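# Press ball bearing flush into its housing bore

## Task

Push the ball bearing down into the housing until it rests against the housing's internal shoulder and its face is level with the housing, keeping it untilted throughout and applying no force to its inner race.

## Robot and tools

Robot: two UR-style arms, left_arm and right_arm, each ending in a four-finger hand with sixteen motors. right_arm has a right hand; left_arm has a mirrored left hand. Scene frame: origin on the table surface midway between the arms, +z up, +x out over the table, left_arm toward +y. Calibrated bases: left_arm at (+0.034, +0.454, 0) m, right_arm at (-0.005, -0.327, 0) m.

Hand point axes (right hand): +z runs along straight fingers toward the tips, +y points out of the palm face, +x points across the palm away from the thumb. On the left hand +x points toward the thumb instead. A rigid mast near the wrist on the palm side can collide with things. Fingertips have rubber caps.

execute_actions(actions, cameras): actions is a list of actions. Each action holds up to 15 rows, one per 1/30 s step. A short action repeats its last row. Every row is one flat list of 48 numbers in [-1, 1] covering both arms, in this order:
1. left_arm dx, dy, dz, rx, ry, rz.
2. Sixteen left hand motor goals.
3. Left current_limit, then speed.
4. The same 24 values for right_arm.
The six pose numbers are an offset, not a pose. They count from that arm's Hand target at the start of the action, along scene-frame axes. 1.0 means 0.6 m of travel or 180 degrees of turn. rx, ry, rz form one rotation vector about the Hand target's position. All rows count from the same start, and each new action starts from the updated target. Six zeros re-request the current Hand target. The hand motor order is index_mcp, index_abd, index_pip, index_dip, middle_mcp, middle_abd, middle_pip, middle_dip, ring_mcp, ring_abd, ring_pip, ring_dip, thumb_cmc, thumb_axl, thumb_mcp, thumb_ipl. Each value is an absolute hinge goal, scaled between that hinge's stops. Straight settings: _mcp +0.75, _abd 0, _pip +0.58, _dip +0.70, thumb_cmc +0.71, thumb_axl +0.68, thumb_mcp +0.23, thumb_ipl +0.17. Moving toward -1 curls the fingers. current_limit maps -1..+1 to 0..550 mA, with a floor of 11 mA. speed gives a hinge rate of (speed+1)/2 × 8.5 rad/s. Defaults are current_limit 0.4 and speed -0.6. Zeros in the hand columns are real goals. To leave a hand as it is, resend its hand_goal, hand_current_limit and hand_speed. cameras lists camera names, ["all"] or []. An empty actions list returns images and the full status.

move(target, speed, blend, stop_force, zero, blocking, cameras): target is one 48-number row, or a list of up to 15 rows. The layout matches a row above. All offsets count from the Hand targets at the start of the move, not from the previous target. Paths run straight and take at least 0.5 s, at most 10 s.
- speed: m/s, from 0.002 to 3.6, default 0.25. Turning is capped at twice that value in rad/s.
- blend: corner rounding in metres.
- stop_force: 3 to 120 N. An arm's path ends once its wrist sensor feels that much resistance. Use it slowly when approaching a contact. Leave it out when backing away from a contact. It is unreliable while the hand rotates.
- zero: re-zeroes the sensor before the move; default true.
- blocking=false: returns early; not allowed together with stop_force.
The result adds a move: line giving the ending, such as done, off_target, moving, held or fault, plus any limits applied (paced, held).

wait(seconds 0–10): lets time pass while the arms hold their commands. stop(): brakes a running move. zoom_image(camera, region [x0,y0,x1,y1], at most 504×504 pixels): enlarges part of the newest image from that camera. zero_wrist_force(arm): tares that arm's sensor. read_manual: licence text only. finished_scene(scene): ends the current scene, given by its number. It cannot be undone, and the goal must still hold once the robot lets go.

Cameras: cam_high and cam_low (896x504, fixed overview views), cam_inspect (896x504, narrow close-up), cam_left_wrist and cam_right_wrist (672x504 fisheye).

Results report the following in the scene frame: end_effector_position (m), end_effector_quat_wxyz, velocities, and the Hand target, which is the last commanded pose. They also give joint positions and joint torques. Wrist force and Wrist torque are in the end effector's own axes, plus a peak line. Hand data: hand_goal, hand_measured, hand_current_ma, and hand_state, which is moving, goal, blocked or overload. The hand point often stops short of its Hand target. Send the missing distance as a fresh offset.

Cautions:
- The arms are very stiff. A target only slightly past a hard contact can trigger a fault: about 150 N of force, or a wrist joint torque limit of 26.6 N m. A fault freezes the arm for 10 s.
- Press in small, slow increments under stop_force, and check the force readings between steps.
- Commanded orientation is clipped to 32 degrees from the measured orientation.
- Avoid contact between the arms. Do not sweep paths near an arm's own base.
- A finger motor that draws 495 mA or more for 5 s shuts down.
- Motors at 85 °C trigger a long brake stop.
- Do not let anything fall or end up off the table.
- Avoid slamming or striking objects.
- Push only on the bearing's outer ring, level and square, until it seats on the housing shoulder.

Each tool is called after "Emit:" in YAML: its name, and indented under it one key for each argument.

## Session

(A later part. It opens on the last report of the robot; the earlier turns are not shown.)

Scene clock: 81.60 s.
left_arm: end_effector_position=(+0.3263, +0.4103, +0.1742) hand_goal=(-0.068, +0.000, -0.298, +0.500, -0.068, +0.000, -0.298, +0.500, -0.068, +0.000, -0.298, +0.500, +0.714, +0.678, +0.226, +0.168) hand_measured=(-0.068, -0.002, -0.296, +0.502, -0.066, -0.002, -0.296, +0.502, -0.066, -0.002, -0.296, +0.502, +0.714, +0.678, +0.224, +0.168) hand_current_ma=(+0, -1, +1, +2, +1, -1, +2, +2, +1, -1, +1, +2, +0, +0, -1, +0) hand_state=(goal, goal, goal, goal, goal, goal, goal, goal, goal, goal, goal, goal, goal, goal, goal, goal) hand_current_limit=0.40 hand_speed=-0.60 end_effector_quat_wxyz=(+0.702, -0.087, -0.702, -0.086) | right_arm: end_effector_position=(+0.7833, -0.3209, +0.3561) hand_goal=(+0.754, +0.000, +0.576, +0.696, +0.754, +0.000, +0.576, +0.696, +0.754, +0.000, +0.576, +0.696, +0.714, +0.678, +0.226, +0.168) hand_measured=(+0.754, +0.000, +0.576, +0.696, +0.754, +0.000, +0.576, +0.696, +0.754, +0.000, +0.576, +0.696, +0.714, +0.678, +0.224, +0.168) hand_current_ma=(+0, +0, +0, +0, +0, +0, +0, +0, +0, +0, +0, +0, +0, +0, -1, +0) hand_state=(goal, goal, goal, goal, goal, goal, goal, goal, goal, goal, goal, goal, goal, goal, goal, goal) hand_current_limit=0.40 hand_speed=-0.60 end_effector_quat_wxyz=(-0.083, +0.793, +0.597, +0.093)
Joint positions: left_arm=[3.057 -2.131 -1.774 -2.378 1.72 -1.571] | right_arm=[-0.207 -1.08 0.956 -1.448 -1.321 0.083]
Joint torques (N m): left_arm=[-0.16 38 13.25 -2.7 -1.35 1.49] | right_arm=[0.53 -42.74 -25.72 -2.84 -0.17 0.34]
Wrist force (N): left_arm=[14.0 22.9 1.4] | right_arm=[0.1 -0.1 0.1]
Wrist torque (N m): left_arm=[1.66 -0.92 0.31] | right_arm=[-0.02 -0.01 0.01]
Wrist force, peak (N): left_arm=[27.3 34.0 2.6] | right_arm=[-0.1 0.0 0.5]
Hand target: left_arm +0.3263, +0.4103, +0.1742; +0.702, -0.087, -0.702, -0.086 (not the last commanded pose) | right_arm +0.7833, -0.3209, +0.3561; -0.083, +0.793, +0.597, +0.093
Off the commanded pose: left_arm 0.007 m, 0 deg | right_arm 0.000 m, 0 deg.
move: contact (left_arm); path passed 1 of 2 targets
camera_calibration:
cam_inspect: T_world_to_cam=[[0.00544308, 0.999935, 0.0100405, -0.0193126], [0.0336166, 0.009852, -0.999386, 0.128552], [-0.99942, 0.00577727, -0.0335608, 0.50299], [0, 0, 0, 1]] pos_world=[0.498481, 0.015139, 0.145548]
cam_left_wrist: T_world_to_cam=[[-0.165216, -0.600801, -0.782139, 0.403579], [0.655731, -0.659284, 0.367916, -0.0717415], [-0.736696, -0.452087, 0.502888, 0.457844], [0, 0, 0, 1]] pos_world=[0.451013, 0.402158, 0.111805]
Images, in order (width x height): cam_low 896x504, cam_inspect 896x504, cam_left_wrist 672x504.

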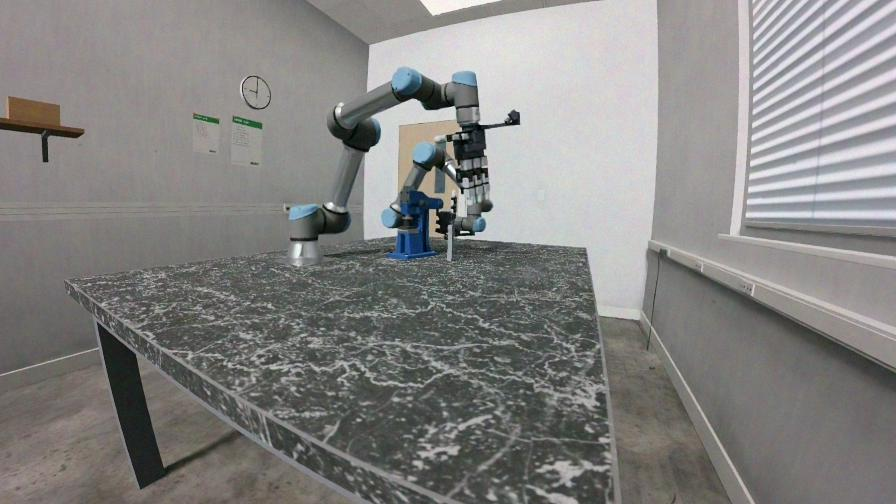

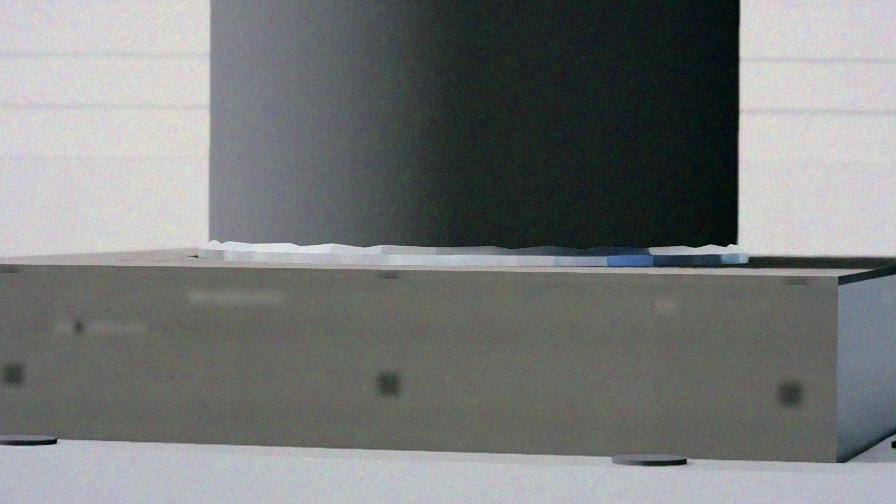

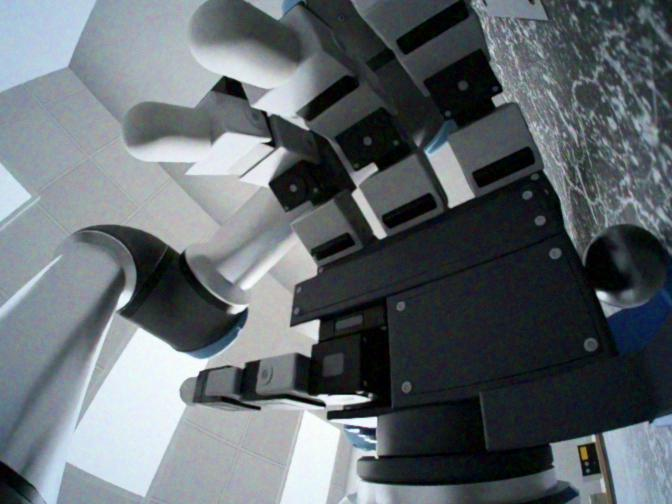

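Emit:
move:
  target:
    - [-0.006,-0.0238,-0.0153,0,0,0,-0.068,0,-0.299,0.5,-0.068,0,-0.299,0.5,-0.068,0,-0.299,0.5,0.714,0.678,0.226,0.168,0.4,-0.6,0,0,0,0,0,0,0.754,0,0.576,0.696,0.754,0,0.576,0.696,0.754,0,0.576,0.696,0.714,0.678,0.226,0.168,0.4,-0.6]
    - [-0.0122,-0.0485,-0.0277,0,0,0,-0.068,0,-0.299,0.5,-0.068,0,-0.299,0.5,-0.068,0,-0.299,0.5,0.714,0.678,0.226,0.168,0.4,-0.6,0,0,0,0,0,0,0.754,0,0.576,0.696,0.754,0,0.576,0.696,0.754,0,0.576,0.696,0.714,0.678,0.226,0.168,0.4,-0.6]
  speed: 0.012
  blend: [0.001,0]
  stop_force: 25
  cameras: ["cam_low","cam_left_wrist","cam_inspect"]

Emit:
zoom_image:
  camera: "cam_inspect"
  region: [150, 220, 450, 300]

Emit:
zoom_image:
  camera: "cam_inspect"
  region: [520, 220, 820, 300]

Scene clock: 88.23 s.
left_arm: end_effector_position=(+0.3190, +0.3812, +0.1576) hand_goal=(-0.068, +0.000, -0.298, +0.500, -0.068, +0.000, -0.298, +0.500, -0.068, +0.000, -0.298, +0.500, +0.714, +0.678, +0.226, +0.168) hand_measured=(-0.068, -0.002, -0.296, +0.502, -0.066, -0.002, -0.296, +0.502, -0.066, -0.002, -0.296, +0.502, +0.714, +0.678, +0.224, +0.168) hand_current_ma=(+0, -1, +1, +2, +1, -1, +2, +2, +1, -1, +1, +2, +0, +0, -1, +0) hand_state=(goal, goal, goal, goal, goal, goal, goal, goal, goal, goal, goal, goal, goal, goal, goal, goal) hand_current_limit=0.40 hand_speed=-0.60 end_effector_quat_wxyz=(+0.702, -0.087, -0.702, -0.086) | right_arm: end_effector_position=(+0.7833, -0.3209, +0.3561) hand_goal=(+0.754, +0.000, +0.576, +0.696, +0.754, +0.000, +0.576, +0.696, +0.754, +0.000, +0.576, +0.696, +0.714, +0.678, +0.226, +0.168) hand_measured=(+0.754, +0.000, +0.576, +0.696, +0.754, +0.000, +0.576, +0.696, +0.754, +0.000, +0.576, +0.696, +0.714, +0.678, +0.224, +0.168) hand_current_ma=(+0, +0, +0, +0, +0, +0, +0, +0, +0, +0, +0, +0, +0, +0, -1, +0) hand_state=(goal, goal, goal, goal, goal, goal, goal, goal, goal, goal, goal, goal, goal, goal, goal, goal) hand_current_limit=0.40 hand_speed=-0.60 end_effector_quat_wxyz=(-0.083, +0.793, +0.597, +0.093)
Joint positions: left_arm=[2.999 -2.166 -1.769 -2.348 1.662 -1.571] | right_arm=[-0.207 -1.08 0.956 -1.448 -1.321 0.083]
Joint torques (N m): left_arm=[-5.92 35.8 6.63 -0.19 -4.34 2.08] | right_arm=[-0.24 -43.19 -23.78 -2.46 -0.08 0.48]
Wrist force (N): left_arm=[24.4 41.7 3.3] | right_arm=[-0.2 0.2 0.3]
Wrist torque (N m): left_arm=[2.71 -1.57 0.04] | right_arm=[0.01 0.02 0.00]
Wrist force, peak (N): left_arm=[25.2 43.4 2.8] | right_arm=[0.1 0.1 0.5]
Hand target: left_arm +0.3190, +0.3812, +0.1576; +0.702, -0.087, -0.702, -0.086 | right_arm +0.7833, -0.3209, +0.3561; -0.083, +0.793, +0.597, +0.093
Off the commanded pose: left_arm 0.000 m, 0 deg | right_arm 0.000 m, 0 deg.
move: done
camera_calibration:
cam_inspect: T_world_to_cam=[[0.00544308, 0.999935, 0.0100405, -0.0193126], [0.0336166, 0.009852, -0.999386, 0.128552], [-0.99942, 0.00577727, -0.0335608, 0.50299], [0, 0, 0, 1]] pos_world=[0.498481, 0.015139, 0.145548]
cam_left_wrist: T_world_to_cam=[[-0.165094, -0.60081, -0.782158, 0.371857], [0.655669, -0.659282, 0.368029, -0.0800167], [-0.736778, -0.452078, 0.502776, 0.447703], [0, 0, 0, 1]] pos_world=[0.443713, 0.373058, 0.0952053]
Images, in order (width x height): cam_low 896x504, cam_inspect 896x504, cam_left_wrist 672x504.

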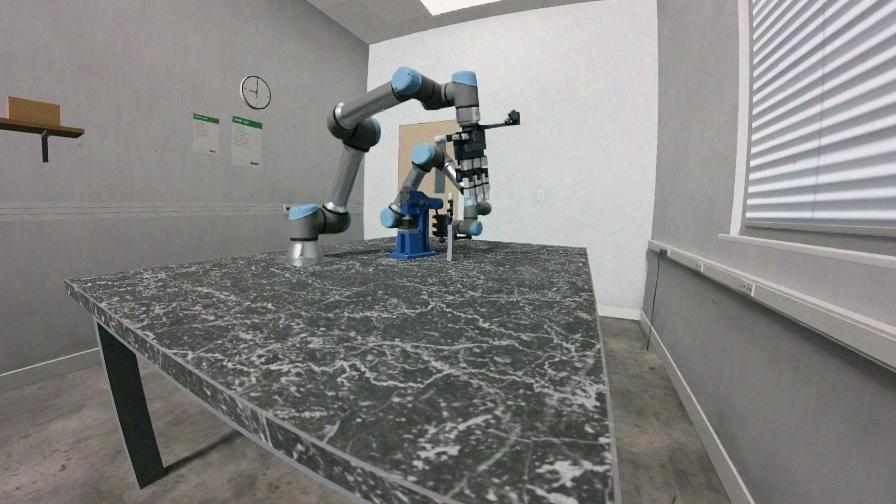

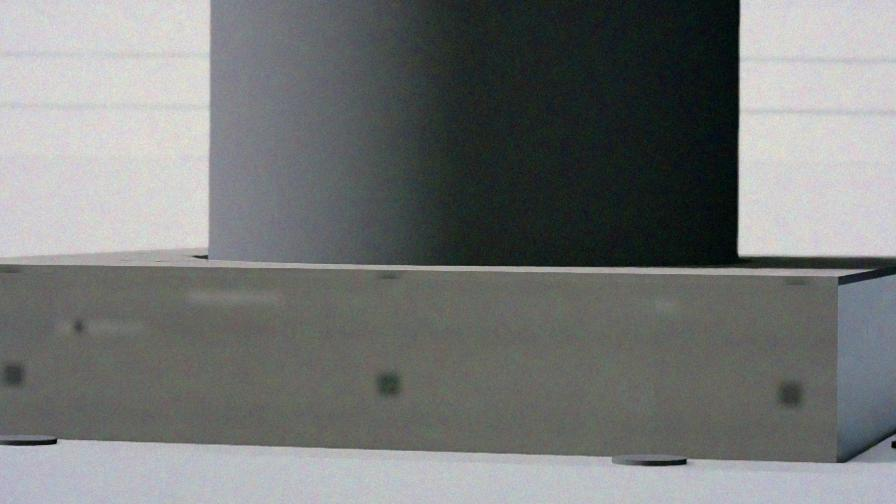

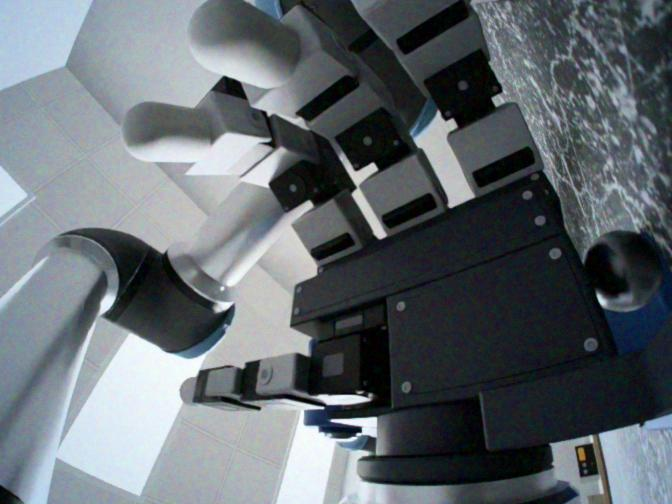

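Scaled by 1.680 from the camera's 896x504 image, which has a finer 1280x720 frame.

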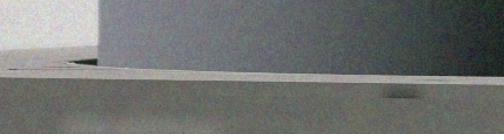

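Scaled by 1.680 from the camera's 896x504 image, which has a finer 1280x720 frame.

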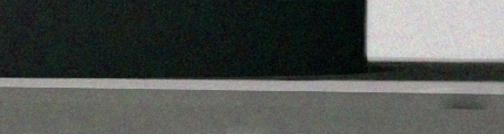

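Emit:
move:
  target:
    - [0.0203,0.0808,0.0833,0,0,0,-0.068,0,-0.299,0.5,-0.068,0,-0.299,0.5,-0.068,0,-0.299,0.5,0.714,0.678,0.226,0.168,0.4,-0.6,0,0,0,0,0,0,0.754,0,0.576,0.696,0.754,0,0.576,0.696,0.754,0,0.576,0.696,0.714,0.678,0.226,0.168,0.4,-0.6]
  speed: 0.08
  cameras: ["cam_inspect","cam_low"]

Emit:
zoom_image:
  camera: "cam_inspect"
  region: [150, 220, 450, 300]

Emit:
zoom_image:
  camera: "cam_low"
  region: [420, 160, 500, 240]

Scene clock: 93.53 s.
left_arm: end_effector_position=(+0.3312, +0.4297, +0.2077) hand_goal=(-0.068, +0.000, -0.298, +0.500, -0.068, +0.000, -0.298, +0.500, -0.068, +0.000, -0.298, +0.500, +0.714, +0.678, +0.226, +0.168) hand_measured=(-0.068, -0.002, -0.296, +0.502, -0.066, -0.002, -0.296, +0.502, -0.066, -0.002, -0.296, +0.502, +0.714, +0.678, +0.224, +0.168) hand_current_ma=(+0, -1, +1, +2, +1, -1, +2, +2, +1, -1, +1, +2, +0, +0, -1, +0) hand_state=(goal, goal, goal, goal, goal, goal, goal, goal, goal, goal, goal, goal, goal, goal, goal, goal) hand_current_limit=0.40 hand_speed=-0.60 end_effector_quat_wxyz=(+0.702, -0.087, -0.702, -0.086) end_effector_velocity=(+0.000, -0.001, -0.002) end_effector_angular_velocity=(+0.000, -0.002, +0.000) | right_arm: end_effector_position=(+0.7833, -0.3209, +0.3561) hand_goal=(+0.754, +0.000, +0.576, +0.696, +0.754, +0.000, +0.576, +0.696, +0.754, +0.000, +0.576, +0.696, +0.714, +0.678, +0.226, +0.168) hand_measured=(+0.754, +0.000, +0.576, +0.696, +0.754, +0.000, +0.576, +0.696, +0.754, +0.000, +0.576, +0.696, +0.714, +0.678, +0.224, +0.168) hand_current_ma=(+0, +0, +0, +0, +0, +0, +0, +0, +0, +0, +0, +0, +0, +0, -1, +0) hand_state=(goal, goal, goal, goal, goal, goal, goal, goal, goal, goal, goal, goal, goal, goal, goal, goal) hand_current_limit=0.40 hand_speed=-0.60 end_effector_quat_wxyz=(-0.083, +0.793, +0.597, +0.093)
Joint positions: left_arm=[3.096 -2.075 -1.758 -2.45 1.759 -1.571] | right_arm=[-0.207 -1.08 0.956 -1.448 -1.321 0.083]
Joint velocities: left_arm=[-0.003 -0.002 -0.001 0.005 -0.003 0] | right_arm=[within noise]
Joint torques (N m): left_arm=[-6.35 28.5 6.96 0.93 -1.82 -1.28] | right_arm=[0.07 -41.94 -26.51 -2.75 -0.08 0.63]
Wrist force (N): left_arm=[-0.5 -0.1 0.9] | right_arm=[0.1 0.0 0.2]
Wrist torque (N m): left_arm=[-0.12 0.11 0.23] | right_arm=[-0.01 -0.03 0.02]
Wrist force, peak (N): left_arm=[24.4 42.1 3.4] | right_arm=[0.5 -0.1 0.1]
Hand target: left_arm +0.3312, +0.4297, +0.2076; +0.702, -0.087, -0.702, -0.086 | right_arm +0.7833, -0.3209, +0.3561; -0.083, +0.793, +0.597, +0.093
Off the commanded pose: left_arm 0.000 m, 0 deg | right_arm 0.000 m, 0 deg.
move: done
camera_calibration:
cam_inspect: T_world_to_cam=[[0.00544308, 0.999935, 0.0100405, -0.0193126], [0.0336166, 0.009852, -0.999386, 0.128552], [-0.99942, 0.00577727, -0.0335608, 0.50299], [0, 0, 0, 1]] pos_world=[0.498481, 0.015139, 0.145548]
Images, in order (width x height): cam_low 896x504, cam_inspect 896x504.

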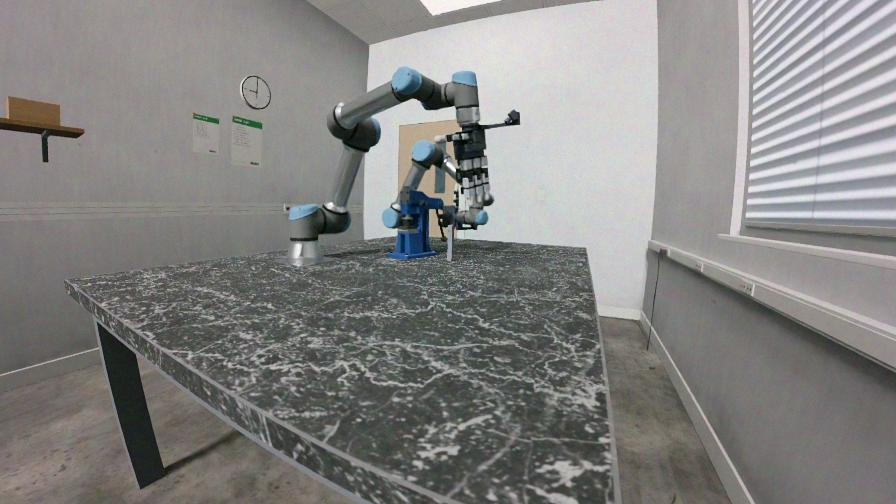

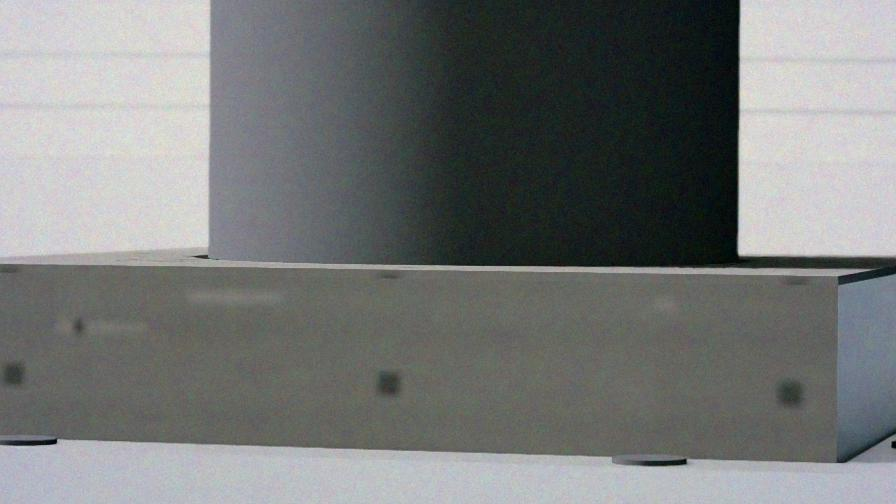

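Scaled by 1.680 from the camera's 896x504 image, which has a finer 1280x720 frame.

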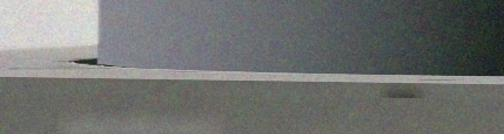

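Scaled by 6.300 from the camera's 896x504 image, which has a finer 1280x720 frame.

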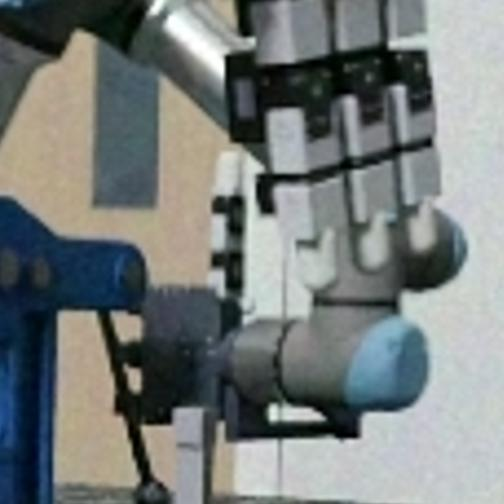

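Emit:
finished_scene:
  scene: 2

The scene is finished: the task was done.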